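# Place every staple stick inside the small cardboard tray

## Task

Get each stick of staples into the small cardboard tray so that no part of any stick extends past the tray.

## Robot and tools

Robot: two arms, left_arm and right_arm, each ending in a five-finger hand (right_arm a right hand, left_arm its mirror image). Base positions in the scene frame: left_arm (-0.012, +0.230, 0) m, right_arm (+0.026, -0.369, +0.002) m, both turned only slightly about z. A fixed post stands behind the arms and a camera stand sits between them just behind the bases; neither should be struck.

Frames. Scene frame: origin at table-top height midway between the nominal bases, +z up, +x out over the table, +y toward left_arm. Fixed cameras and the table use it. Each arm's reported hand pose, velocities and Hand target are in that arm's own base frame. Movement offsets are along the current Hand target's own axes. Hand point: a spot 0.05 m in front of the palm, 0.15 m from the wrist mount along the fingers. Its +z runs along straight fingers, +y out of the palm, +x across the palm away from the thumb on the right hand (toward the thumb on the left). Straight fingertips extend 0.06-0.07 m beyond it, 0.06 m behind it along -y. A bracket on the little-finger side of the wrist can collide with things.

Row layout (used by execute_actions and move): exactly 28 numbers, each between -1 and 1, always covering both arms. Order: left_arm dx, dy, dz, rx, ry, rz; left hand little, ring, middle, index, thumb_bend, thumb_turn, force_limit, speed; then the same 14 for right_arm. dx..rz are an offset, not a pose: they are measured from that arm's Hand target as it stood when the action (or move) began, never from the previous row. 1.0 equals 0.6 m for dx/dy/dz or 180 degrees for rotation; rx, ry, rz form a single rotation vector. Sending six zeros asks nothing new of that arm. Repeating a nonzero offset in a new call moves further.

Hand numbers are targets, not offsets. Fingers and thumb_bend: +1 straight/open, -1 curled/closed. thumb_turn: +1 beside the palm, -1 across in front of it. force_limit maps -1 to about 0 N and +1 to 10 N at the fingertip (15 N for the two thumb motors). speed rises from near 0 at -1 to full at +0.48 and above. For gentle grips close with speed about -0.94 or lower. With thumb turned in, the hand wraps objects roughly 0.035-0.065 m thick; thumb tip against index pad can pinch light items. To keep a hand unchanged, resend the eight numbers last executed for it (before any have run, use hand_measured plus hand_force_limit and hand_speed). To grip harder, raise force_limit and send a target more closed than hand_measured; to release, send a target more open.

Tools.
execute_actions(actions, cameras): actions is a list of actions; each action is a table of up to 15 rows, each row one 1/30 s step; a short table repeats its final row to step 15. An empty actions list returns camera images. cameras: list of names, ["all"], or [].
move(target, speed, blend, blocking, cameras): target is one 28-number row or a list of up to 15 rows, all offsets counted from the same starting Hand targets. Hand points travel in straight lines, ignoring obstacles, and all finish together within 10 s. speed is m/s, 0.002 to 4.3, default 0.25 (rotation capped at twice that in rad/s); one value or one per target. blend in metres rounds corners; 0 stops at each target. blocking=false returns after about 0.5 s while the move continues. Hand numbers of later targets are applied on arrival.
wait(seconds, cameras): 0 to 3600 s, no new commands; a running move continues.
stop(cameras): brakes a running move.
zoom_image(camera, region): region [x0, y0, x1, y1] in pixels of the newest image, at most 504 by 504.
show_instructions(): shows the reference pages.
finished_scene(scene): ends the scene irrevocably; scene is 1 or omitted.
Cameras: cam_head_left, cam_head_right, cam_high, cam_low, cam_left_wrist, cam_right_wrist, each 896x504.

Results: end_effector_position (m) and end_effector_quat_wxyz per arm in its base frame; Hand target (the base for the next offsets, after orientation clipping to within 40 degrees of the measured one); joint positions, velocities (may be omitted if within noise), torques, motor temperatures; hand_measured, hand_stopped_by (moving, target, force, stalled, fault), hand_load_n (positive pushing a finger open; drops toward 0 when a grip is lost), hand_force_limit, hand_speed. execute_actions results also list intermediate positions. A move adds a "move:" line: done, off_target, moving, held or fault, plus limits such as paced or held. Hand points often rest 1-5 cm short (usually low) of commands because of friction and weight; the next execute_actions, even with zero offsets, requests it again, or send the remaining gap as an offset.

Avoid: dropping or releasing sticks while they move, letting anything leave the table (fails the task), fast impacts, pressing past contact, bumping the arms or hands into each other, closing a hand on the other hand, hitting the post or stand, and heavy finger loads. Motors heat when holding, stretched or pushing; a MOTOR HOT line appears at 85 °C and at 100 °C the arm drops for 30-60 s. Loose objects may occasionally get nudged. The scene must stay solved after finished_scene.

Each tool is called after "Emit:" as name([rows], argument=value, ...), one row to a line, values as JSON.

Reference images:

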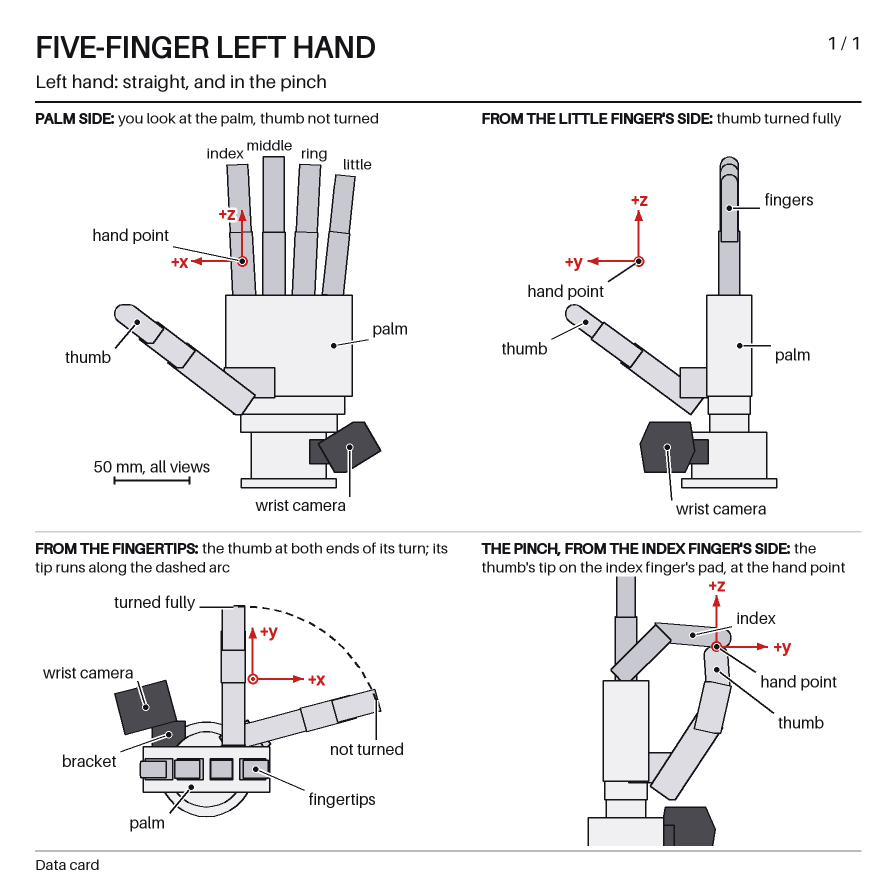

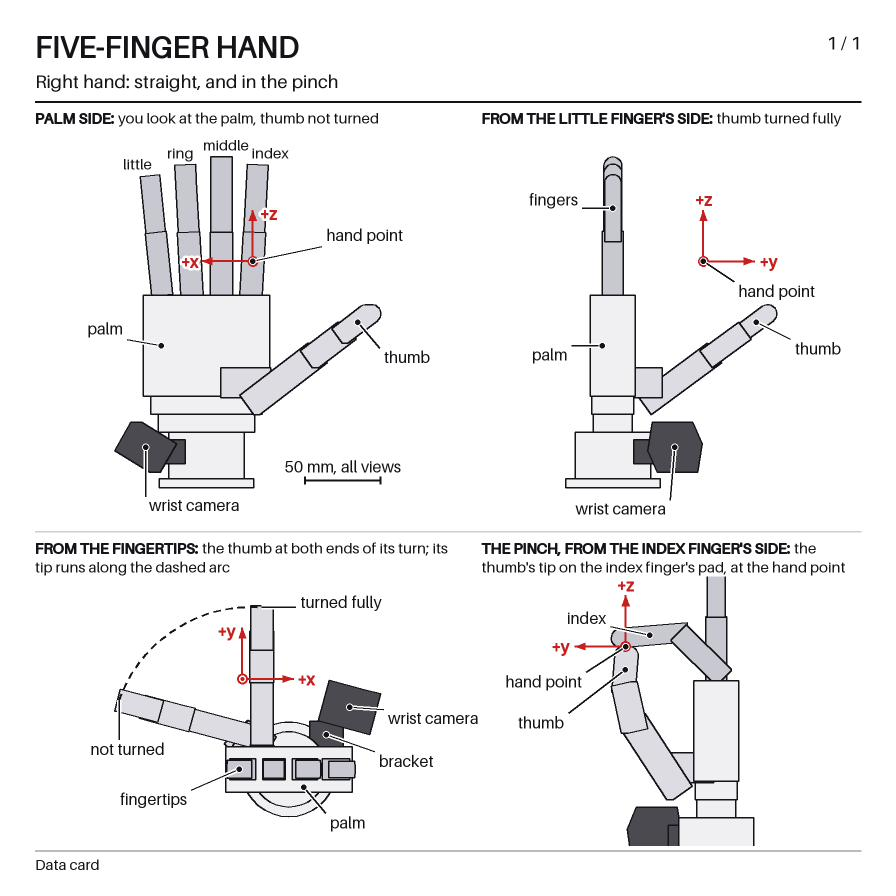

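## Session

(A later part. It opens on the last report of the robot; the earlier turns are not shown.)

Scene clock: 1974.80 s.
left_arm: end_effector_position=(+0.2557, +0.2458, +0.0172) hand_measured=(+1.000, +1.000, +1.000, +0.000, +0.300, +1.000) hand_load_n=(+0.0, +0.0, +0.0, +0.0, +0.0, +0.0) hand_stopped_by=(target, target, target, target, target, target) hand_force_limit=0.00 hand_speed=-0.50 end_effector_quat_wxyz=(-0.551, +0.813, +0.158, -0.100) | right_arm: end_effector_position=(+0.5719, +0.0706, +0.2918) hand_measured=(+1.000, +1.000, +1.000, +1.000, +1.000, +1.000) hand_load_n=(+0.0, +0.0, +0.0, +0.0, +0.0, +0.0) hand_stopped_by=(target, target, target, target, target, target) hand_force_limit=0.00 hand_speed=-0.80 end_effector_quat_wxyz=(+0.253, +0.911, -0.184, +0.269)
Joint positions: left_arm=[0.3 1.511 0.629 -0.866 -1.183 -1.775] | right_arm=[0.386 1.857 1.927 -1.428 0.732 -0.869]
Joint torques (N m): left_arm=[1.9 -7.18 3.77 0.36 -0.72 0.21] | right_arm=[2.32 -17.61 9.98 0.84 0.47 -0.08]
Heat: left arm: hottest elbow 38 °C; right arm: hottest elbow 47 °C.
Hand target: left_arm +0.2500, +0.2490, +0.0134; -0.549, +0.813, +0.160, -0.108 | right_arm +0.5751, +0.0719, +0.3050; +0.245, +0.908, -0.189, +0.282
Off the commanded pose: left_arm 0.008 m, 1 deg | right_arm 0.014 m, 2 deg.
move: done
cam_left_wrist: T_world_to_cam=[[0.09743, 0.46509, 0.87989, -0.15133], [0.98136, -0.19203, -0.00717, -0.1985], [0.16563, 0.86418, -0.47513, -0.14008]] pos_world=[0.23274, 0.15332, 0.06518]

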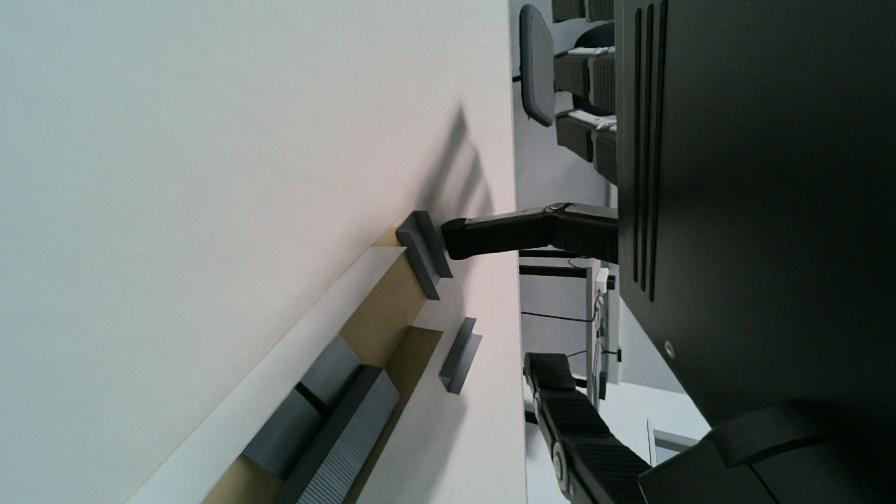

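Emit:
move(target=[-0.0003,0.0075,-0.0183,0,0,0,1,1,1,0.0,0.3,1,0.0,-0.5,0,0,0,0,0,0,1,1,1,1,1,1,0,-0.8], speed=0.04, cameras=["cam_left_wrist"])

Emit:
zoom_image(camera="cam_left_wrist", region=[280, 160, 520, 400])

Scene clock: 1989.93 s.
left_arm: end_effector_position=(+0.2474, +0.2414, +0.0152) hand_measured=(+1.000, +1.000, +1.000, +0.000, +0.300, +1.000) hand_load_n=(+0.0, +0.0, +0.0, +0.0, +0.0, +0.0) hand_stopped_by=(target, target, target, target, target, target) hand_force_limit=0.00 hand_speed=-0.50 end_effector_quat_wxyz=(-0.551, +0.811, +0.166, -0.108) | right_arm: end_effector_position=(+0.5719, +0.0706, +0.2918) hand_measured=(+1.000, +1.000, +1.000, +1.000, +1.000, +1.000) hand_load_n=(+0.0, +0.0, +0.0, +0.0, +0.0, +0.0) hand_stopped_by=(target, target, target, target, target, target) hand_force_limit=0.00 hand_speed=-0.80 end_effector_quat_wxyz=(+0.253, +0.911, -0.184, +0.269)
Joint positions: left_arm=[0.291 1.523 0.629 -0.934 -1.178 -1.856] | right_arm=[0.386 1.857 1.927 -1.428 0.732 -0.869]
Joint torques (N m): left_arm=[0.44 -6.59 5.11 -0.62 -0.51 0] | right_arm=[2.32 -17.49 10.09 0.77 0.43 -0.04]
Heat: left arm: hottest elbow 37 °C; right arm: hottest elbow 47 °C.
Hand target: left_arm +0.2543, +0.2379, +0.0134; -0.548, +0.814, +0.160, -0.108 | right_arm +0.5751, +0.0719, +0.3050; +0.245, +0.908, -0.189, +0.282
Off the commanded pose: left_arm 0.008 m, 1 deg | right_arm 0.014 m, 2 deg.
move: done
cam_left_wrist: T_world_to_cam=[[0.09221, 0.46688, 0.8795, -0.14587], [0.98542, -0.16963, -0.01327, -0.1976], [0.14299, 0.8679, -0.47571, -0.13115]] pos_world=[0.22692, 0.14841, 0.06328]

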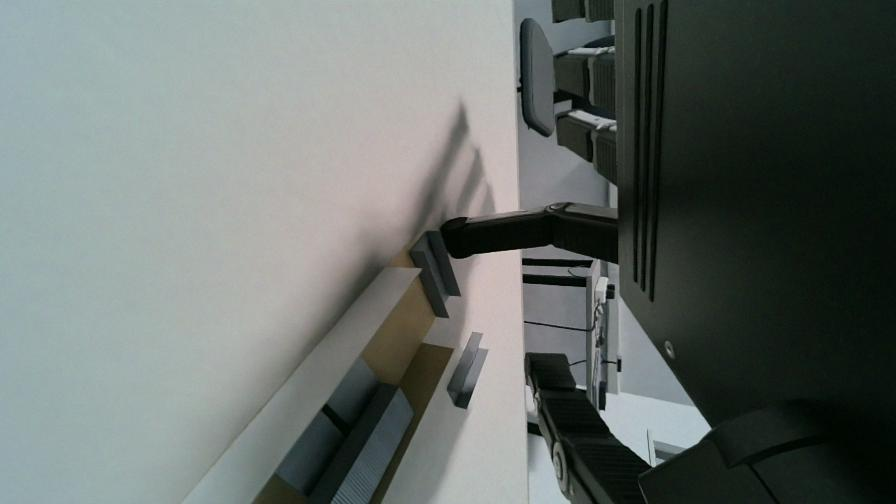

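Scaled by 2.100 from the camera's image (finer frame: 1280x720).

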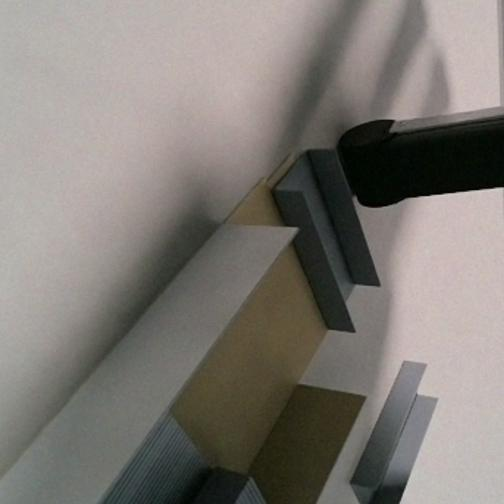

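Emit:
move(target=[0.0122,0.0013,-0.001,0,0,0,1,1,1,0.0,0.3,1,0.0,-0.5,0,0,0,0,0,0,1,1,1,1,1,1,0,-0.8], speed=0.04, cameras=["cam_left_wrist"])

Emit:
zoom_image(camera="cam_left_wrist", region=[280, 160, 520, 400])

Scene clock: 1994.10 s.
left_arm: end_effector_position=(+0.2486, +0.2423, +0.0147) hand_measured=(+1.000, +1.000, +1.000, +0.000, +0.300, +1.000) hand_load_n=(+0.0, +0.0, +0.0, -0.5, +0.0, +0.0) hand_stopped_by=(target, target, target, target, target, target) hand_force_limit=0.00 hand_speed=-0.50 end_effector_quat_wxyz=(-0.552, +0.810, +0.162, -0.114) | right_arm: end_effector_position=(+0.5719, +0.0706, +0.2918) hand_measured=(+1.000, +1.000, +1.000, +1.000, +1.000, +1.000) hand_load_n=(+0.0, +0.0, +0.0, +0.0, +0.0, +0.0) hand_stopped_by=(target, target, target, target, target, target) hand_force_limit=0.00 hand_speed=-0.80 end_effector_quat_wxyz=(+0.253, +0.911, -0.184, +0.269)
Joint positions: left_arm=[0.291 1.535 0.638 -0.946 -1.183 -1.858] | right_arm=[0.386 1.857 1.927 -1.428 0.732 -0.869]
Joint torques (N m): left_arm=[0.03 -7.12 5.76 -0.17 -0.43 -0.01] | right_arm=[1.85 -17.67 10.03 0.85 0.45 -0.06]
Heat: left arm: hottest elbow 37 °C; right arm: hottest elbow 47 °C.
Hand target: left_arm +0.2614, +0.2399, +0.0128; -0.548, +0.814, +0.160, -0.108 | right_arm +0.5751, +0.0719, +0.3050; +0.245, +0.908, -0.189, +0.282
Off the commanded pose: left_arm 0.013 m, 1 deg | right_arm 0.014 m, 2 deg.
move: off_target (left_arm)
cam_left_wrist: T_world_to_cam=[[0.10417, 0.46651, 0.87836, -0.1488], [0.98507, -0.17009, -0.02649, -0.19811], [0.13704, 0.86801, -0.47726, -0.13087]] pos_world=[0.22858, 0.14931, 0.06299]

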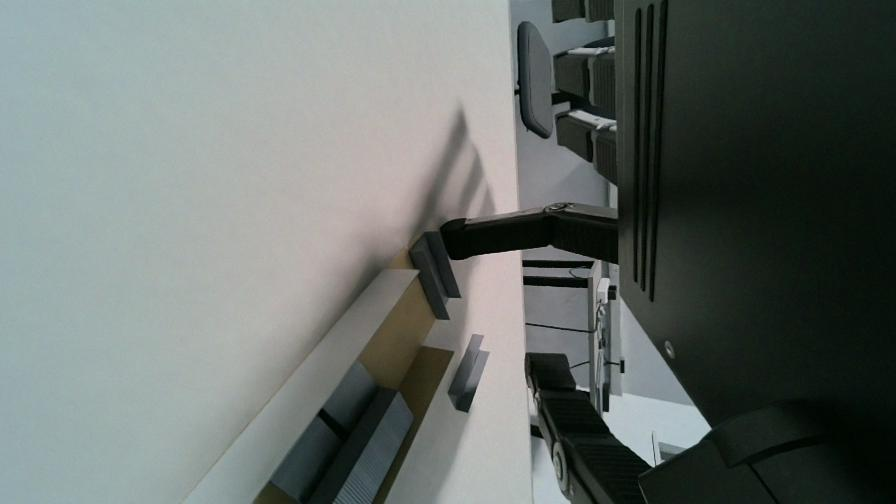

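Scaled by 2.100 from the camera's image (finer frame: 1280x720).

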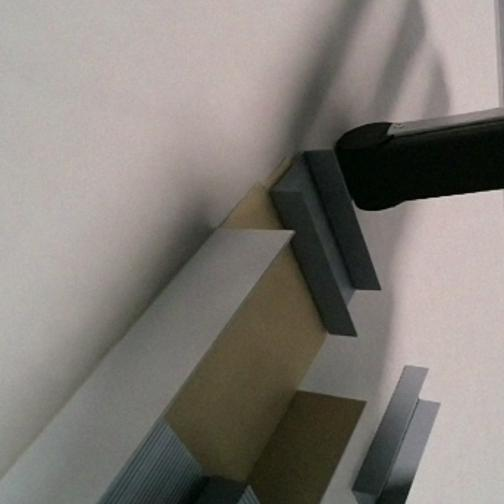

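Emit:
move(target=[0.0061,-0.0067,-0.004,0,0,0,1,1,1,0.0,0.3,1,0.0,-0.5,0,0,0,0,0,0,1,1,1,1,1,1,0,-0.8], speed=0.04)

Scene clock: 1996.77 s.
left_arm: end_effector_position=(+0.2487, +0.2418, +0.0153) hand_measured=(+1.000, +1.000, +1.000, +0.000, +0.300, +1.000) hand_load_n=(+0.0, +0.0, +0.0, +0.0, +0.0, +0.0) hand_stopped_by=(target, target, target, target, target, target) hand_force_limit=0.00 hand_speed=-0.50 end_effector_quat_wxyz=(-0.550, +0.811, +0.159, -0.119) | right_arm: end_effector_position=(+0.5719, +0.0706, +0.2918) hand_measured=(+1.000, +1.000, +1.000, +1.000, +1.000, +1.000) hand_load_n=(+0.0, +0.0, +0.0, +0.0, +0.0, +0.0) hand_stopped_by=(target, target, target, target, target, target) hand_force_limit=0.00 hand_speed=-0.80 end_effector_quat_wxyz=(+0.253, +0.911, -0.184, +0.269)
Joint positions: left_arm=[0.291 1.538 0.646 -0.963 -1.178 -1.858] | right_arm=[0.386 1.857 1.927 -1.428 0.732 -0.869]
Joint torques (N m): left_arm=[-0.38 -7.24 6.54 -0.36 -0.57 0.03] | right_arm=[2.55 -17.55 9.94 0.77 0.39 -0.1]
Heat: left arm: hottest elbow 37 °C; right arm: hottest elbow 47 °C.
Hand target: left_arm +0.2651, +0.2406, +0.0175; -0.548, +0.814, +0.160, -0.108 | right_arm +0.5751, +0.0719, +0.3050; +0.245, +0.908, -0.189, +0.282
Off the commanded pose: left_arm 0.016 m, 1 deg | right_arm 0.014 m, 2 deg.
move: off_target (left_arm)

Emit:
move(target=[0.0095,0.0012,-0.003,0,0,0,1,1,1,0.0,0.3,1,0.0,-0.5,0,0,0,0,0,0,1,1,1,1,1,1,0,-0.8], speed=0.04, cameras=["cam_left_wrist"])

Emit:
zoom_image(camera="cam_left_wrist", region=[280, 160, 520, 400])

Scene clock: 2000.53 s.
left_arm: end_effector_position=(+0.2516, +0.2422, +0.0152) hand_measured=(+1.000, +1.000, +1.000, +0.000, +0.300, +1.000) hand_load_n=(+0.0, +0.0, +0.0, +0.0, +0.0, +0.0) hand_stopped_by=(target, target, target, target, target, target) hand_force_limit=0.00 hand_speed=-0.50 end_effector_quat_wxyz=(-0.549, +0.812, +0.156, -0.124) | right_arm: end_effector_position=(+0.5719, +0.0706, +0.2918) hand_measured=(+1.000, +1.000, +1.000, +1.000, +1.000, +1.000) hand_load_n=(+0.0, +0.0, +0.0, +0.0, +0.0, +0.0) hand_stopped_by=(target, target, target, target, target, target) hand_force_limit=0.00 hand_speed=-0.80 end_effector_quat_wxyz=(+0.253, +0.911, -0.184, +0.269)
Joint positions: left_arm=[0.29 1.55 0.661 -0.981 -1.178 -1.861] | right_arm=[0.386 1.857 1.927 -1.428 0.732 -0.869]
Joint torques (N m): left_arm=[-0.67 -7.18 6.63 -0.34 -0.47 -0.05] | right_arm=[2.02 -16.97 9.96 0.94 0.45 -0.05]
Heat: left arm: hottest elbow 37 °C; right arm: hottest elbow 47 °C.
Hand target: left_arm +0.2712, +0.2410, +0.0175; -0.549, +0.813, +0.160, -0.108 | right_arm +0.5751, +0.0719, +0.3050; +0.245, +0.908, -0.189, +0.282
Off the commanded pose: left_arm 0.020 m, 2 deg | right_arm 0.014 m, 2 deg.
move: off_target (left_arm)
cam_left_wrist: T_world_to_cam=[[0.12327, 0.4765, 0.87049, -0.15665], [0.98442, -0.16956, -0.04659, -0.20077], [0.1254, 0.86267, -0.48997, -0.12644]] pos_world=[0.23281, 0.14968, 0.06505]

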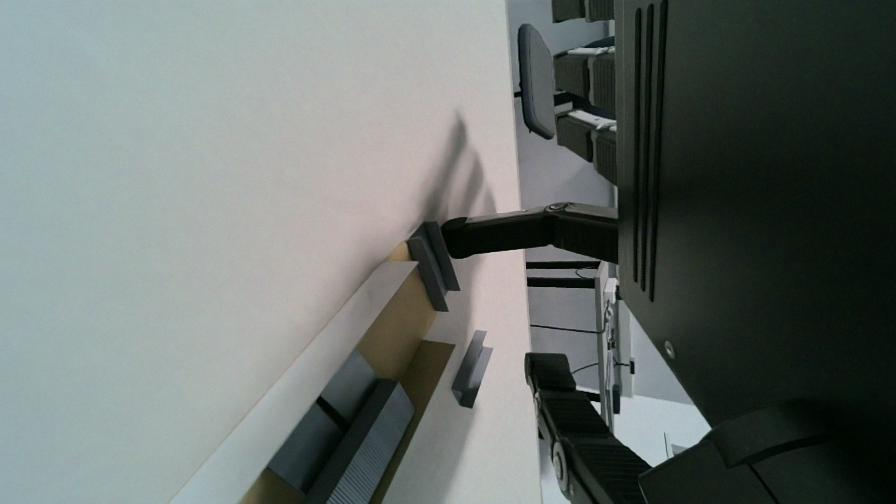

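Scaled by 2.100 from the camera's image (finer frame: 1280x720).

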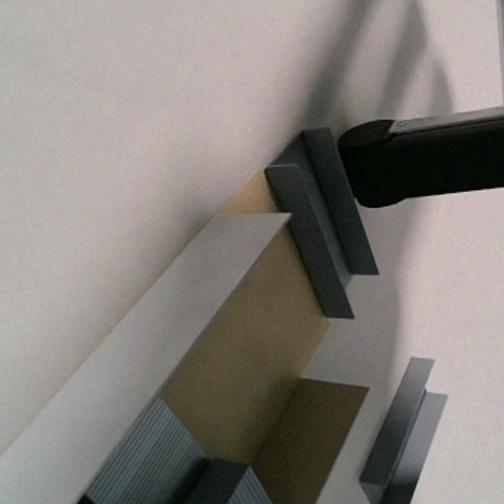

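Emit:
move(target=[0.0092,-0.005,-0.0055,0,0,0,1,1,1,0.0,0.3,1,0.0,-0.5,0,0,0,0,0,0,1,1,1,1,1,1,0,-0.8], speed=0.04, cameras=["cam_left_wrist"])

Emit:
zoom_image(camera="cam_left_wrist", region=[280, 160, 520, 400])

Scene clock: 2005.67 s.
left_arm: end_effector_position=(+0.2620, +0.2422, +0.0182) hand_measured=(+1.000, +1.000, +1.000, +0.000, +0.300, +1.000) hand_load_n=(+0.0, +0.0, +0.0, +0.0, +0.0, +0.0) hand_stopped_by=(target, target, target, target, target, target) hand_force_limit=0.00 hand_speed=-0.50 end_effector_quat_wxyz=(-0.548, +0.813, +0.158, -0.119) | right_arm: end_effector_position=(+0.5719, +0.0706, +0.2918) hand_measured=(+1.000, +1.000, +1.000, +1.000, +1.000, +1.000) hand_load_n=(+0.0, +0.0, +0.0, +0.0, +0.0, +0.0) hand_stopped_by=(target, target, target, target, target, target) hand_force_limit=0.00 hand_speed=-0.80 end_effector_quat_wxyz=(+0.253, +0.911, -0.184, +0.269)
Joint positions: left_arm=[0.282 1.559 0.687 -0.998 -1.171 -1.872] | right_arm=[0.386 1.857 1.927 -1.428 0.732 -0.869]
Joint torques (N m): left_arm=[-0.62 -8 6.38 -0.64 -0.66 -0.04] | right_arm=[2.14 -17.38 10.07 0.79 0.43 -0.1]
Heat: left arm: hottest elbow 37 °C; right arm: hottest elbow 47 °C.
Hand target: left_arm +0.2770, +0.2413, +0.0215; -0.549, +0.814, +0.160, -0.108 | right_arm +0.5751, +0.0719, +0.3050; +0.245, +0.908, -0.189, +0.282
Off the commanded pose: left_arm 0.015 m, 1 deg | right_arm 0.014 m, 2 deg.
move: off_target (left_arm)
cam_left_wrist: T_world_to_cam=[[0.11378, 0.47741, 0.87128, -0.1583], [0.98462, -0.17121, -0.03477, -0.21082], [0.13257, 0.86184, -0.48955, -0.12798]] pos_world=[0.24255, 0.14978, 0.06794]

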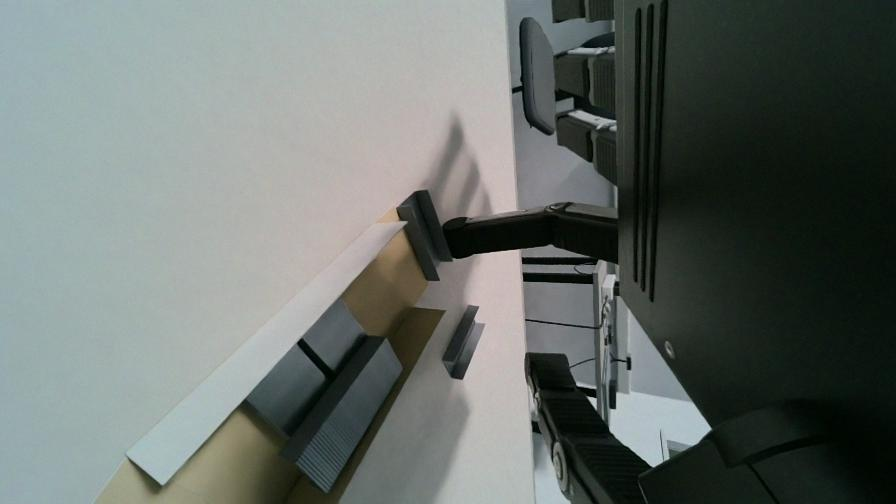

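Scaled by 2.100 from the camera's image (finer frame: 1280x720).

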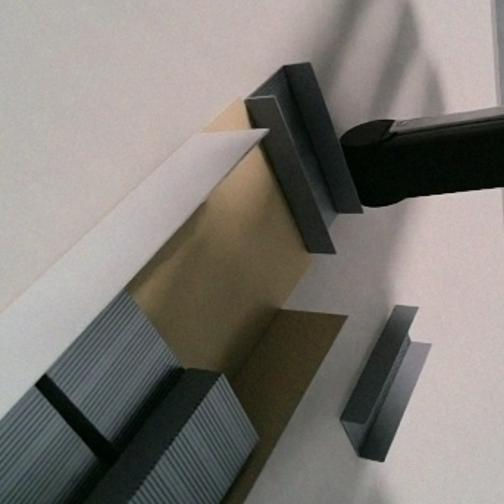

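Emit:
move(target=[-0.0155,-0.002,0.006,0,0,0,1,1,1,0.0,0.3,1,0.0,-0.5,0,0,0,0,0,0,1,1,1,1,1,1,0,-0.8], speed=0.04)

Scene clock: 2011.40 s.
left_arm: end_effector_position=(+0.2635, +0.2426, +0.0182) hand_measured=(+1.000, +1.000, +1.000, +0.000, +0.300, +1.000) hand_load_n=(+0.0, +0.0, +0.0, +0.0, +0.0, -0.5) hand_stopped_by=(target, target, target, target, target, target) hand_force_limit=0.00 hand_speed=-0.50 end_effector_quat_wxyz=(-0.548, +0.813, +0.160, -0.116) | right_arm: end_effector_position=(+0.5719, +0.0706, +0.2918) hand_measured=(+1.000, +1.000, +1.000, +1.000, +1.000, +1.000) hand_load_n=(+0.0, +0.0, +0.0, +0.0, +0.0, +0.0) hand_stopped_by=(target, target, target, target, target, target) hand_force_limit=0.00 hand_speed=-0.80 end_effector_quat_wxyz=(+0.253, +0.911, -0.184, +0.269)
Joint positions: left_arm=[0.282 1.559 0.687 -0.99 -1.171 -1.873] | right_arm=[0.386 1.857 1.927 -1.428 0.732 -0.869]
Joint torques (N m): left_arm=[1.03 -10.4 4.01 0.23 -0.77 0.15] | right_arm=[2.43 -17.73 10.07 0.91 0.45 -0.06]
Heat: left arm: hottest elbow 37 °C; right arm: hottest elbow 47 °C.
Hand target: left_arm +0.2670, +0.2413, +0.0213; -0.549, +0.813, +0.160, -0.108 | right_arm +0.5751, +0.0719, +0.3050; +0.245, +0.908, -0.189, +0.282
Off the commanded pose: left_arm 0.005 m, 1 deg | right_arm 0.014 m, 2 deg.
move: done

Emit:
move(target=[-0.0125,-0.0016,0.0049,0,0,0,1,1,1,0.0,0.3,1,0.0,-0.5,0,0,0,0,0,0,1,1,1,1,1,1,0,-0.8], speed=0.04)

Scene clock: 2014.87 s.
left_arm: end_effector_position=(+0.2574, +0.2406, +0.0175) hand_measured=(+1.000, +1.000, +1.000, +0.000, +0.300, +1.000) hand_load_n=(+0.0, +0.0, +0.0, +0.0, +0.0, +0.0) hand_stopped_by=(target, target, target, target, target, target) hand_force_limit=0.00 hand_speed=-0.50 end_effector_quat_wxyz=(-0.548, +0.813, +0.160, -0.113) | right_arm: end_effector_position=(+0.5719, +0.0706, +0.2918) hand_measured=(+1.000, +1.000, +1.000, +1.000, +1.000, +1.000) hand_load_n=(+0.0, +0.0, +0.0, +0.0, +0.0, +0.0) hand_stopped_by=(target, target, target, target, target, target) hand_force_limit=0.00 hand_speed=-0.80 end_effector_quat_wxyz=(+0.253, +0.911, -0.184, +0.269)
Joint positions: left_arm=[0.282 1.541 0.663 -0.97 -1.171 -1.86] | right_arm=[0.386 1.857 1.927 -1.428 0.732 -0.869]
Joint torques (N m): left_arm=[1.85 -10.58 3.84 -0.06 -0.87 0.18] | right_arm=[1.85 -17.44 9.99 0.88 0.44 -0.02]
Heat: left arm: hottest elbow 37 °C; right arm: hottest elbow 47 °C.
Hand target: left_arm +0.2588, +0.2413, +0.0211; -0.549, +0.813, +0.160, -0.108 | right_arm +0.5751, +0.0719, +0.3050; +0.245, +0.908, -0.189, +0.282
Off the commanded pose: left_arm 0.004 m, 1 deg | right_arm 0.014 m, 2 deg.
move: done

Emit:
move(target=[0.0,0.0062,-0.0154,0,0,0,1,1,1,0.0,0.3,1,0.0,-0.5,0,0,0,0,0,0,1,1,1,1,1,1,0,-0.8], speed=0.04, cameras=["cam_left_wrist"])

Emit:
zoom_image(camera="cam_left_wrist", region=[280, 160, 520, 400])

Scene clock: 2021.47 s.
left_arm: end_effector_position=(+0.2540, +0.2345, +0.0189) hand_measured=(+1.000, +1.000, +1.000, +0.000, +0.300, +1.000) hand_load_n=(+0.0, +0.0, +0.0, +0.0, +0.0, +0.0) hand_stopped_by=(target, target, target, target, target, target) hand_force_limit=0.00 hand_speed=-0.50 end_effector_quat_wxyz=(-0.548, +0.813, +0.160, -0.116) | right_arm: end_effector_position=(+0.5719, +0.0706, +0.2918) hand_measured=(+1.000, +1.000, +1.000, +1.000, +1.000, +1.000) hand_load_n=(+0.0, +0.0, +0.0, +0.0, +0.0, +0.0) hand_stopped_by=(target, target, target, target, target, target) hand_force_limit=0.00 hand_speed=-0.80 end_effector_quat_wxyz=(+0.253, +0.911, -0.184, +0.269)
Joint positions: left_arm=[0.265 1.541 0.663 -1.023 -1.167 -1.913] | right_arm=[0.386 1.857 1.927 -1.428 0.732 -0.869]
Joint torques (N m): left_arm=[-0.5 -7.77 5.07 -0.75 -0.66 -0.04] | right_arm=[2.26 -17.55 9.94 0.66 0.41 -0.01]
Heat: left arm: hottest elbow 37 °C; right arm: hottest elbow 47 °C.
Hand target: left_arm +0.2625, +0.2321, +0.0211; -0.549, +0.813, +0.160, -0.108 | right_arm +0.5751, +0.0719, +0.3050; +0.245, +0.908, -0.189, +0.282
Off the commanded pose: left_arm 0.009 m, 1 deg | right_arm 0.014 m, 2 deg.
move: done
cam_left_wrist: T_world_to_cam=[[0.1081, 0.47555, 0.87302, -0.15245], [0.98476, -0.17158, -0.02848, -0.20419], [0.13625, 0.86279, -0.48685, -0.12126]] pos_world=[0.23408, 0.14208, 0.06824]

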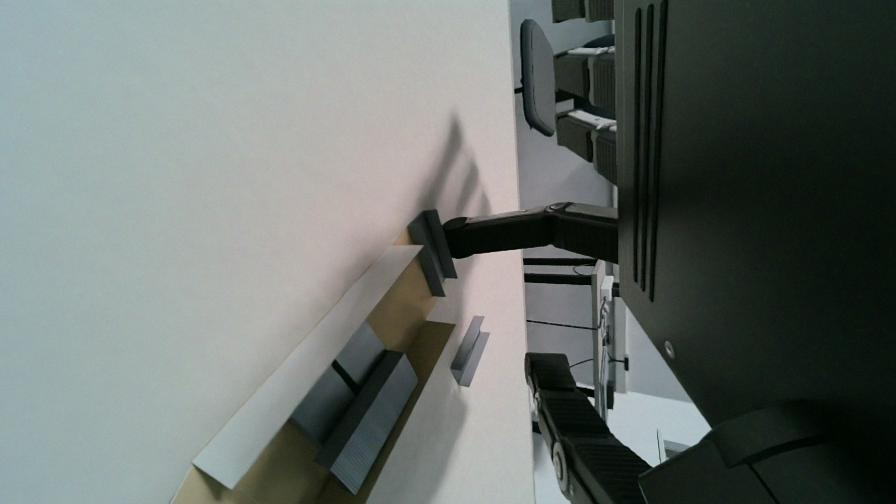

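Scaled by 2.100 from the camera's image (finer frame: 1280x720).

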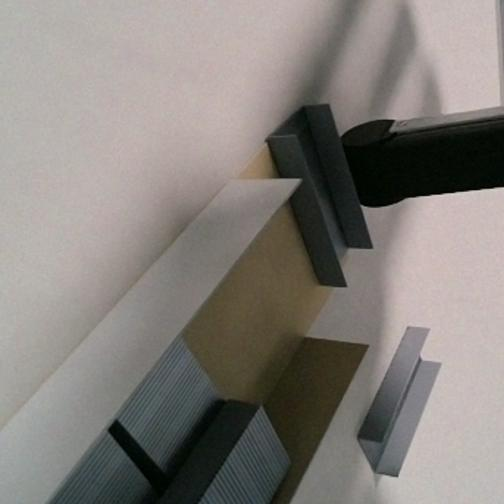

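Emit:
move(target=[0.0145,0.0047,-0.0118,0,0,0,1,1,1,0.0,0.3,1,0.0,-0.5,0,0,0,0,0,0,1,1,1,1,1,1,0,-0.8], speed=0.04, cameras=["cam_left_wrist"])

Emit:
zoom_image(camera="cam_left_wrist", region=[280, 160, 520, 400])

Scene clock: 2035.07 s.
left_arm: end_effector_position=(+0.2584, +0.2293, +0.0175) hand_measured=(+1.000, +1.000, +1.000, +0.000, +0.300, +1.000) hand_load_n=(+0.0, +0.0, -0.5, +0.0, +0.0, +0.0) hand_stopped_by=(target, target, target, target, target, target) hand_force_limit=0.00 hand_speed=-0.50 end_effector_quat_wxyz=(-0.548, +0.813, +0.157, -0.119) | right_arm: end_effector_position=(+0.5719, +0.0706, +0.2918) hand_measured=(+1.000, +1.000, +1.000, +1.000, +1.000, +1.000) hand_load_n=(+0.0, +0.0, +0.0, +0.0, +0.0, +0.0) hand_stopped_by=(target, target, target, target, target, target) hand_force_limit=0.00 hand_speed=-0.80 end_effector_quat_wxyz=(+0.253, +0.911, -0.184, +0.269)
Joint positions: left_arm=[0.244 1.565 0.682 -1.07 -1.159 -1.961] | right_arm=[0.386 1.857 1.927 -1.428 0.732 -0.869]
Joint torques (N m): left_arm=[0.09 -7.3 6.2 -0.79 -0.63 -0.12] | right_arm=[3.14 -17.85 10.14 0.75 0.45 -0.07]
Heat: left arm: hottest elbow 37 °C; right arm: hottest elbow 47 °C.
Hand target: left_arm +0.2736, +0.2283, +0.0212; -0.549, +0.813, +0.160, -0.108 | right_arm +0.5751, +0.0719, +0.3050; +0.245, +0.908, -0.189, +0.282
Off the commanded pose: left_arm 0.016 m, 1 deg | right_arm 0.014 m, 2 deg.
move: off_target (left_arm)
cam_left_wrist: T_world_to_cam=[[0.11544, 0.47751, 0.87101, -0.15151], [0.98443, -0.17203, -0.03616, -0.20925], [0.13257, 0.86162, -0.48993, -0.11667]] pos_world=[0.23895, 0.13688, 0.06724]

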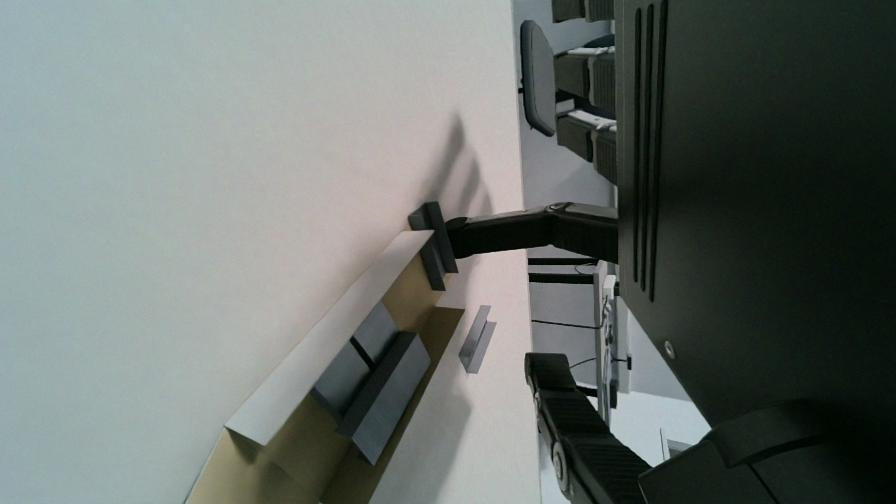

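Scaled by 2.100 from the camera's image (finer frame: 1280x720).

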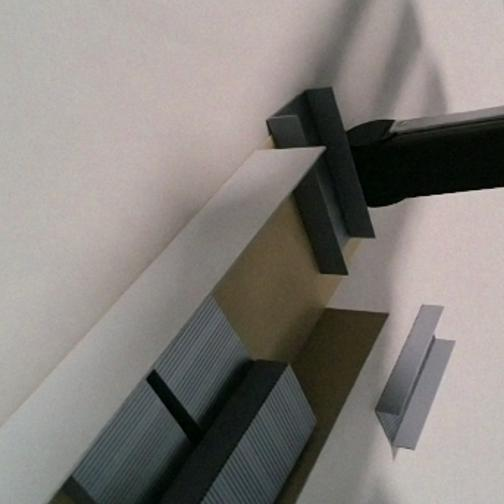

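Emit:
move([
  [-0.001,-0.009,0.012,0,0,0,1,1,1,0.0,0.3,1,0.0,-0.5,0,0,0,0,0,0,1,1,1,1,1,1,0,-0.8],
  [-0.001,-0.0618,-0.008,0,0,0,1,1,1,0.0,0.3,1,0.0,-0.5,0,0,0,0,0,0,1,1,1,1,1,1,0,-0.8],
], speed=0.06, cameras=["cam_left_wrist"])

Emit:
zoom_image(camera="cam_left_wrist", region=[280, 140, 520, 380])

Scene clock: 2051.40 s.
left_arm: end_effector_position=(+0.2600, +0.2292, +0.0458) hand_measured=(+1.000, +1.000, +1.000, +0.000, +0.300, +1.000) hand_load_n=(+0.0, +0.0, +0.0, +0.0, +0.0, +0.0) hand_stopped_by=(target, target, target, target, target, target) hand_force_limit=0.00 hand_speed=-0.50 end_effector_quat_wxyz=(-0.548, +0.815, +0.150, -0.114) | right_arm: end_effector_position=(+0.5719, +0.0706, +0.2918) hand_measured=(+1.000, +1.000, +1.000, +1.000, +1.000, +1.000) hand_load_n=(+0.0, +0.0, +0.0, +0.5, +0.0, +0.0) hand_stopped_by=(target, target, target, target, target, target) hand_force_limit=0.00 hand_speed=-0.80 end_effector_quat_wxyz=(+0.253, +0.911, -0.184, +0.269)
Joint positions: left_arm=[0.244 1.48 0.697 -1.13 -1.163 -1.916] | right_arm=[0.386 1.857 1.927 -1.428 0.732 -0.869]
Joint torques (N m): left_arm=[2.67 -9.64 6.99 -0.58 -0.89 0.25] | right_arm=[2.49 -17.96 9.95 0.9 0.48 -0.03]
Heat: left arm: hottest elbow 37 °C; right arm: hottest elbow 47 °C.
Hand target: left_arm +0.2694, +0.2368, +0.0573; -0.549, +0.814, +0.160, -0.108 | right_arm +0.5751, +0.0719, +0.3050; +0.245, +0.908, -0.189, +0.282
Off the commanded pose: left_arm 0.017 m, 1 deg | right_arm 0.014 m, 2 deg.
move: off_target (left_arm)
cam_left_wrist: T_world_to_cam=[[0.12377, 0.47775, 0.86973, -0.17853], [0.98122, -0.18957, -0.0355, -0.20491], [0.14792, 0.8578, -0.49225, -0.106]] pos_world=[0.23883, 0.13738, 0.09583]

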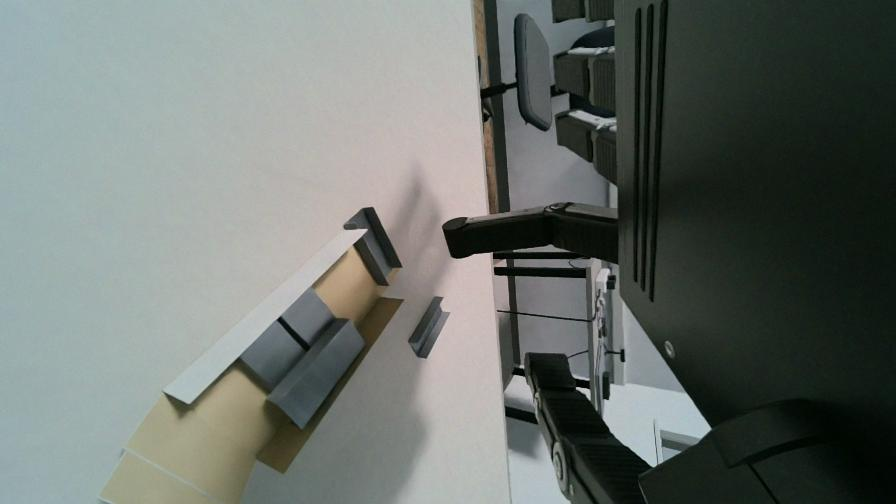

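Scaled by 2.100 from the camera's image (finer frame: 1280x720).

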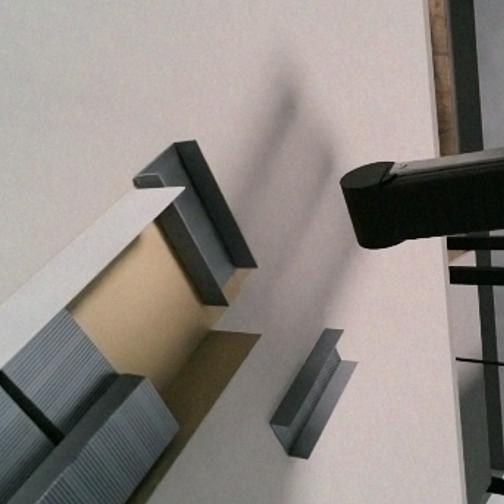

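Emit:
move(target=[-0.0443,0.0185,-0.0133,0,0,0,1,1,1,0.0,0.3,1,0.0,-0.5,0,0,0,0,0,0,1,1,1,1,1,1,0,-0.8], speed=0.06, cameras=["cam_left_wrist"])

Emit:
zoom_image(camera="cam_left_wrist", region=[280, 140, 520, 380])

Scene clock: 2070.93 s.
left_arm: end_effector_position=(+0.2459, +0.2198, +0.0466) hand_measured=(+1.000, +1.000, +1.000, +0.000, +0.300, +1.000) hand_load_n=(+0.0, +0.0, +0.0, +0.0, +0.0, +0.0) hand_stopped_by=(target, target, target, target, target, target) hand_force_limit=0.00 hand_speed=-0.50 end_effector_quat_wxyz=(-0.548, +0.813, +0.160, -0.116) | right_arm: end_effector_position=(+0.5719, +0.0706, +0.2918) hand_measured=(+1.000, +1.000, +1.000, +1.000, +1.000, +1.000) hand_load_n=(+0.0, +0.0, +0.0, +0.0, -0.5, +0.0) hand_stopped_by=(target, target, target, target, target, target) hand_force_limit=0.00 hand_speed=-0.80 end_effector_quat_wxyz=(+0.253, +0.911, -0.184, +0.269)
Joint positions: left_arm=[0.223 1.463 0.672 -1.199 -1.151 -2.011] | right_arm=[0.386 1.857 1.927 -1.428 0.732 -0.869]
Joint velocities: left_arm=[within noise] | right_arm=[-0.024 -0.044 0.012 0.002 -0.066 0.007]
Joint torques (N m): left_arm=[-0.62 -9.7 4.63 -0.84 -0.64 -0.07] | right_arm=[1.67 -17.44 9.84 0.83 0.41 -0.05]
Heat: left arm: hottest elbow 38 °C; right arm: hottest elbow 47 °C.
Hand target: left_arm +0.2492, +0.2160, +0.0501; -0.549, +0.813, +0.160, -0.108 | right_arm +0.5751, +0.0719, +0.3050; +0.245, +0.908, -0.189, +0.282
Off the commanded pose: left_arm 0.006 m, 1 deg | right_arm 0.014 m, 2 deg.
move: done
cam_left_wrist: T_world_to_cam=[[0.10795, 0.47608, 0.87275, -0.16882], [0.98482, -0.17125, -0.0284, -0.19812], [0.13594, 0.86257, -0.48733, -0.09372]] pos_world=[0.22607, 0.12728, 0.09604]

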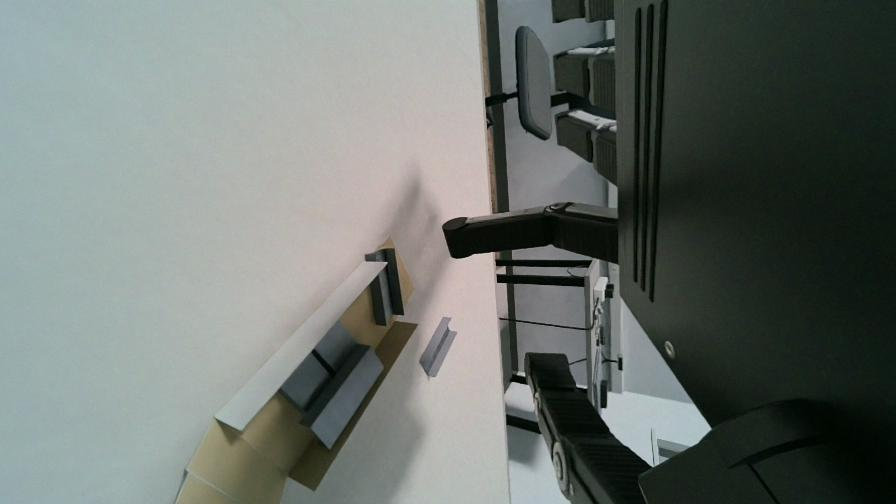

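Scaled by 2.100 from the camera's image (finer frame: 1280x720).

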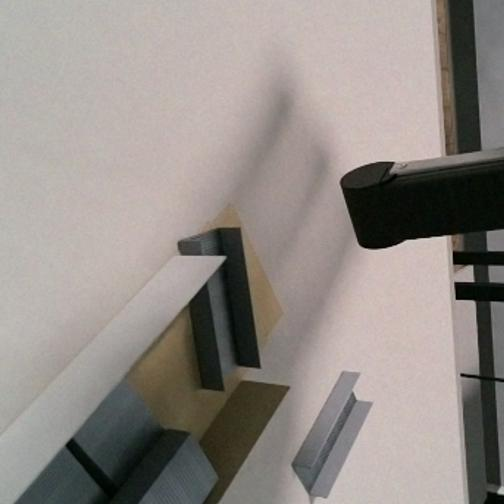

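Emit:
move(target=[-0.0215,0.0327,0.026,0,0,0,1,1,1,0.0,0.3,1,0.0,-0.5,0,0,0,0,0,0,1,1,1,1,1,1,0,-0.8], speed=0.08, cameras=["cam_left_wrist"])

Emit:
zoom_image(camera="cam_left_wrist", region=[280, 140, 520, 380])

Scene clock: 2087.57 s.
left_arm: end_effector_position=(+0.2352, +0.2171, +0.0282) hand_measured=(+1.000, +1.000, +1.000, +0.000, +0.300, +1.000) hand_load_n=(+0.0, +0.0, +0.0, +0.0, +0.0, +0.0) hand_stopped_by=(target, target, target, target, target, target) hand_force_limit=0.00 hand_speed=-0.50 end_effector_quat_wxyz=(-0.548, +0.813, +0.166, -0.104) | right_arm: end_effector_position=(+0.5719, +0.0706, +0.2918) hand_measured=(+1.000, +1.000, +1.000, +1.000, +1.000, +1.000) hand_load_n=(+0.0, +0.0, +0.0, +0.0, +0.0, +0.0) hand_stopped_by=(target, target, target, target, target, target) hand_force_limit=0.00 hand_speed=-0.80 end_effector_quat_wxyz=(+0.253, +0.911, -0.184, +0.269)
Joint positions: left_arm=[0.223 1.466 0.609 -1.097 -1.151 -2] | right_arm=[0.386 1.857 1.927 -1.428 0.732 -0.869]
Joint torques (N m): left_arm=[1.73 -7.59 3.92 -0.06 -0.95 0.25] | right_arm=[2.2 -17.73 9.91 0.81 0.44 -0.03]
Heat: left arm: hottest elbow 37 °C; right arm: hottest elbow 47 °C.
Hand target: left_arm +0.2346, +0.2177, +0.0260; -0.549, +0.814, +0.160, -0.108 | right_arm +0.5751, +0.0719, +0.3050; +0.245, +0.908, -0.189, +0.282
Off the commanded pose: left_arm 0.002 m, 1 deg | right_arm 0.014 m, 2 deg.
move: done
cam_left_wrist: T_world_to_cam=[[0.08726, 0.47204, 0.87725, -0.1448], [0.98453, -0.1752, -0.00366, -0.18835], [0.15197, 0.86399, -0.48003, -0.10329]] pos_world=[0.21377, 0.12459, 0.07675]

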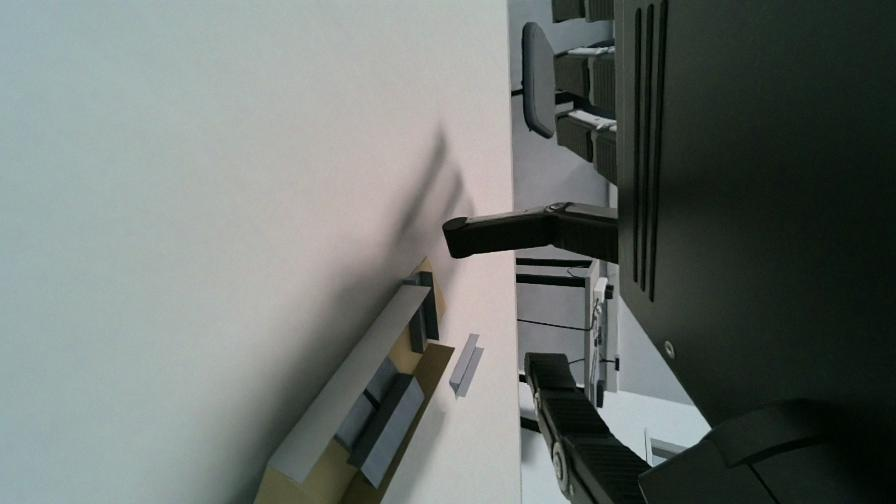

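Scaled by 2.100 from the camera's image (finer frame: 1280x720).

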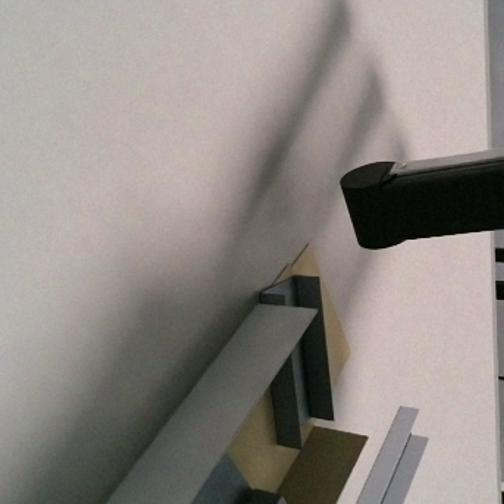

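Emit:
move(target=[-0.0008,0.0218,-0.0025,0,0,0,1,1,1,0.0,0.3,1,0.0,-0.5,0,0,0,0,0,0,1,1,1,1,1,1,0,-0.8], speed=0.05, cameras=["cam_left_wrist"])

Emit:
zoom_image(camera="cam_left_wrist", region=[280, 140, 520, 380])

Scene clock: 2097.33 s.
left_arm: end_effector_position=(+0.2329, +0.2155, +0.0167) hand_measured=(+1.000, +1.000, +1.000, +0.000, +0.300, +1.000) hand_load_n=(+0.0, +0.0, +0.0, +0.0, +0.0, +0.0) hand_stopped_by=(target, target, target, target, target, target) hand_force_limit=0.00 hand_speed=-0.50 end_effector_quat_wxyz=(-0.548, +0.813, +0.161, -0.115) | right_arm: end_effector_position=(+0.5719, +0.0706, +0.2918) hand_measured=(+1.000, +1.000, +1.000, +1.000, +1.000, +1.000) hand_load_n=(+0.5, +0.0, +0.0, +0.0, +0.0, +0.0) hand_stopped_by=(target, target, target, target, target, target) hand_force_limit=0.00 hand_speed=-0.80 end_effector_quat_wxyz=(+0.253, +0.911, -0.184, +0.269)
Joint positions: left_arm=[0.218 1.512 0.609 -1.095 -1.148 -2.024] | right_arm=[0.386 1.857 1.927 -1.428 0.732 -0.869]
Joint torques (N m): left_arm=[-0.15 -7.24 3.7 0.05 -0.64 -0.03] | right_arm=[2.37 -18.14 10.07 0.84 0.45 -0.03]
Heat: left arm: hottest elbow 36 °C; right arm: hottest elbow 47 °C.
Hand target: left_arm +0.2366, +0.2117, +0.0145; -0.549, +0.814, +0.160, -0.108 | right_arm +0.5751, +0.0719, +0.3050; +0.245, +0.908, -0.189, +0.282
Off the commanded pose: left_arm 0.006 m, 1 deg | right_arm 0.014 m, 2 deg.
move: done
cam_left_wrist: T_world_to_cam=[[0.10426, 0.47531, 0.87362, -0.13827], [0.98509, -0.17021, -0.02496, -0.18723], [0.13683, 0.8632, -0.48597, -0.10325]] pos_world=[0.21298, 0.12298, 0.06594]

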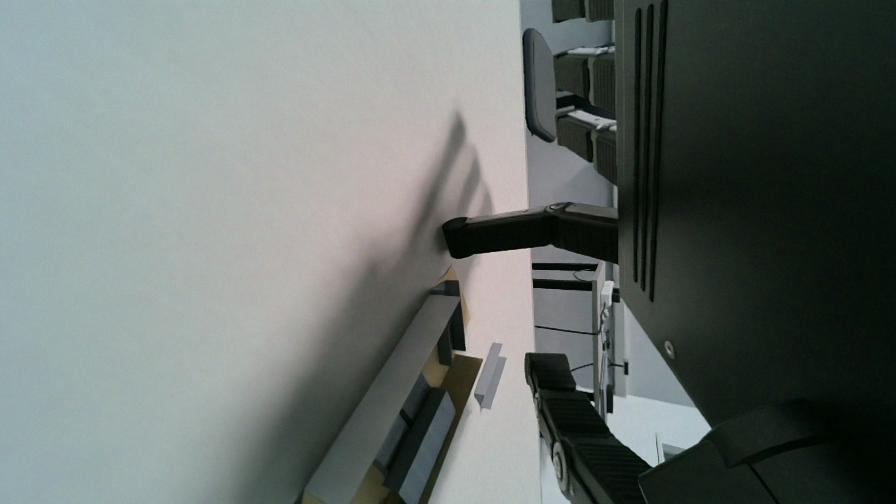

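Scaled by 2.100 from the camera's image (finer frame: 1280x720).

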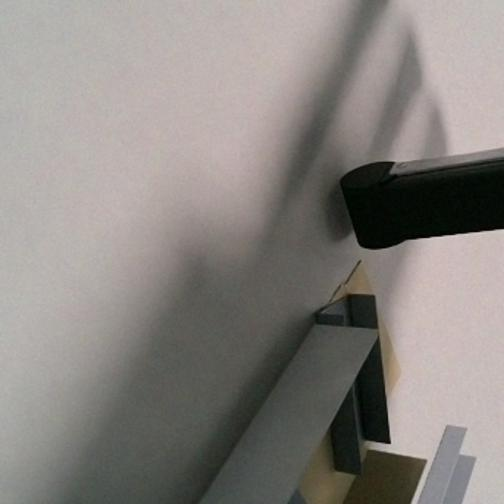

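Emit:
move(target=[0.0292,0.0038,-0.014,0,0,0,1,1,1,0.0,0.3,1,0.0,-0.5,0,0,0,0,0,0,1,1,1,1,1,1,0,-0.8], speed=0.05, cameras=["cam_left_wrist"])

Emit:
zoom_image(camera="cam_left_wrist", region=[280, 140, 520, 380])

Scene clock: 2103.60 s.
left_arm: end_effector_position=(+0.2364, +0.2137, +0.0146) hand_measured=(+1.000, +1.000, +1.000, +0.000, +0.300, +1.000) hand_load_n=(+0.0, +0.0, +0.0, +1.0, +0.0, +0.0) hand_stopped_by=(target, target, target, target, target, target) hand_force_limit=0.00 hand_speed=-0.50 end_effector_quat_wxyz=(-0.551, +0.811, +0.156, -0.124) | right_arm: end_effector_position=(+0.5719, +0.0706, +0.2918) hand_measured=(+1.000, +1.000, +1.000, +1.000, +1.000, +1.000) hand_load_n=(+0.0, +0.0, +0.0, +0.0, +0.0, +0.0) hand_stopped_by=(target, target, target, target, target, target) hand_force_limit=0.00 hand_speed=-0.80 end_effector_quat_wxyz=(+0.253, +0.911, -0.184, +0.269)
Joint positions: left_arm=[0.206 1.549 0.632 -1.138 -1.149 -2.062] | right_arm=[0.386 1.857 1.927 -1.428 0.732 -0.869]
Joint torques (N m): left_arm=[0.56 -6.95 6.37 -0.35 -0.25 -0.03] | right_arm=[2.37 -18.26 9.96 0.94 0.43 -0.07]
Heat: left arm: hottest elbow 36 °C; right arm: hottest elbow 47 °C.
Hand target: left_arm +0.2560, +0.2104, +0.0154; -0.549, +0.814, +0.160, -0.108 | right_arm +0.5751, +0.0719, +0.3050; +0.245, +0.908, -0.189, +0.282
Off the commanded pose: left_arm 0.020 m, 2 deg | right_arm 0.014 m, 2 deg.
joint sent to its limit (left arm) — joint 6 (wrist roll), lower limit. The joint targets still meet the commanded pose.
move: off_target (left_arm)
cam_left_wrist: T_world_to_cam=[[0.12336, 0.47331, 0.87221, -0.14002], [0.98452, -0.16864, -0.04772, -0.19097], [0.1245, 0.8646, -0.48679, -0.10054]] pos_world=[0.2178, 0.12099, 0.06407]

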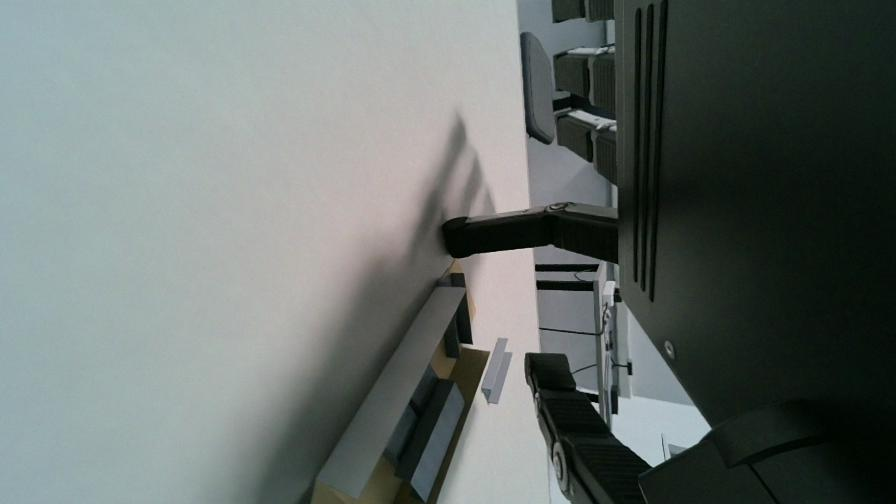

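Scaled by 2.100 from the camera's image (finer frame: 1280x720).

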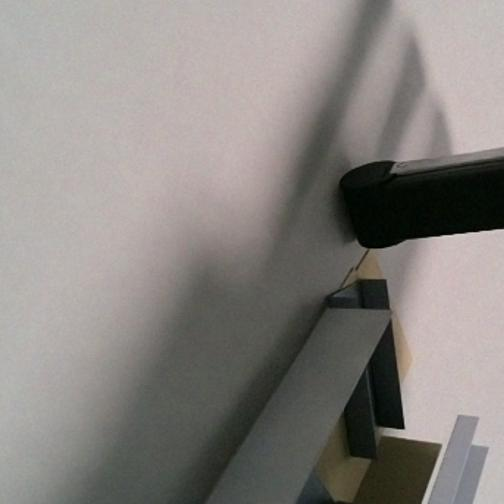

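Emit:
move(target=[-0.0195,-0.0098,0.011,0,0.0309,0.0125,1,1,1,0.0,0.3,1,0.0,-0.5,0,0,0,0,0,0,1,1,1,1,1,1,0,-0.8], speed=0.05)

Scene clock: 2109.70 s.
left_arm: end_effector_position=(+0.2417, +0.2126, +0.0155) hand_measured=(+1.000, +1.000, +1.000, +0.000, +0.300, +1.000) hand_load_n=(+0.0, +0.0, +0.0, +0.0, +0.0, +0.0) hand_stopped_by=(target, target, target, target, target, target) hand_force_limit=0.00 hand_speed=-0.50 end_effector_quat_wxyz=(-0.552, +0.821, +0.117, -0.083) | right_arm: end_effector_position=(+0.5719, +0.0706, +0.2918) hand_measured=(+1.000, +1.000, +1.000, +1.000, +1.000, +1.000) hand_load_n=(+0.0, +0.0, +0.0, +0.0, +0.0, +0.0) hand_stopped_by=(target, target, target, target, target, target) hand_force_limit=0.00 hand_speed=-0.80 end_effector_quat_wxyz=(+0.253, +0.911, -0.184, +0.269)
Joint positions: left_arm=[0.206 1.438 0.543 -0.881 -1.176 -1.784] | right_arm=[0.386 1.857 1.927 -1.428 0.732 -0.869]
Joint torques (N m): left_arm=[1.08 -7.94 3.92 0.44 -0.96 0.24] | right_arm=[2.14 -17.38 10.21 0.92 0.42 -0.08]
Heat: left arm: hottest elbow 36 °C; right arm: hottest elbow 47 °C.
Hand target: left_arm +0.2419, +0.2136, +0.0185; -0.553, +0.821, +0.117, -0.079 | right_arm +0.5751, +0.0719, +0.3050; +0.245, +0.908, -0.189, +0.282
Off the commanded pose: left_arm 0.003 m, 0 deg | right_arm 0.014 m, 2 deg.
move: done


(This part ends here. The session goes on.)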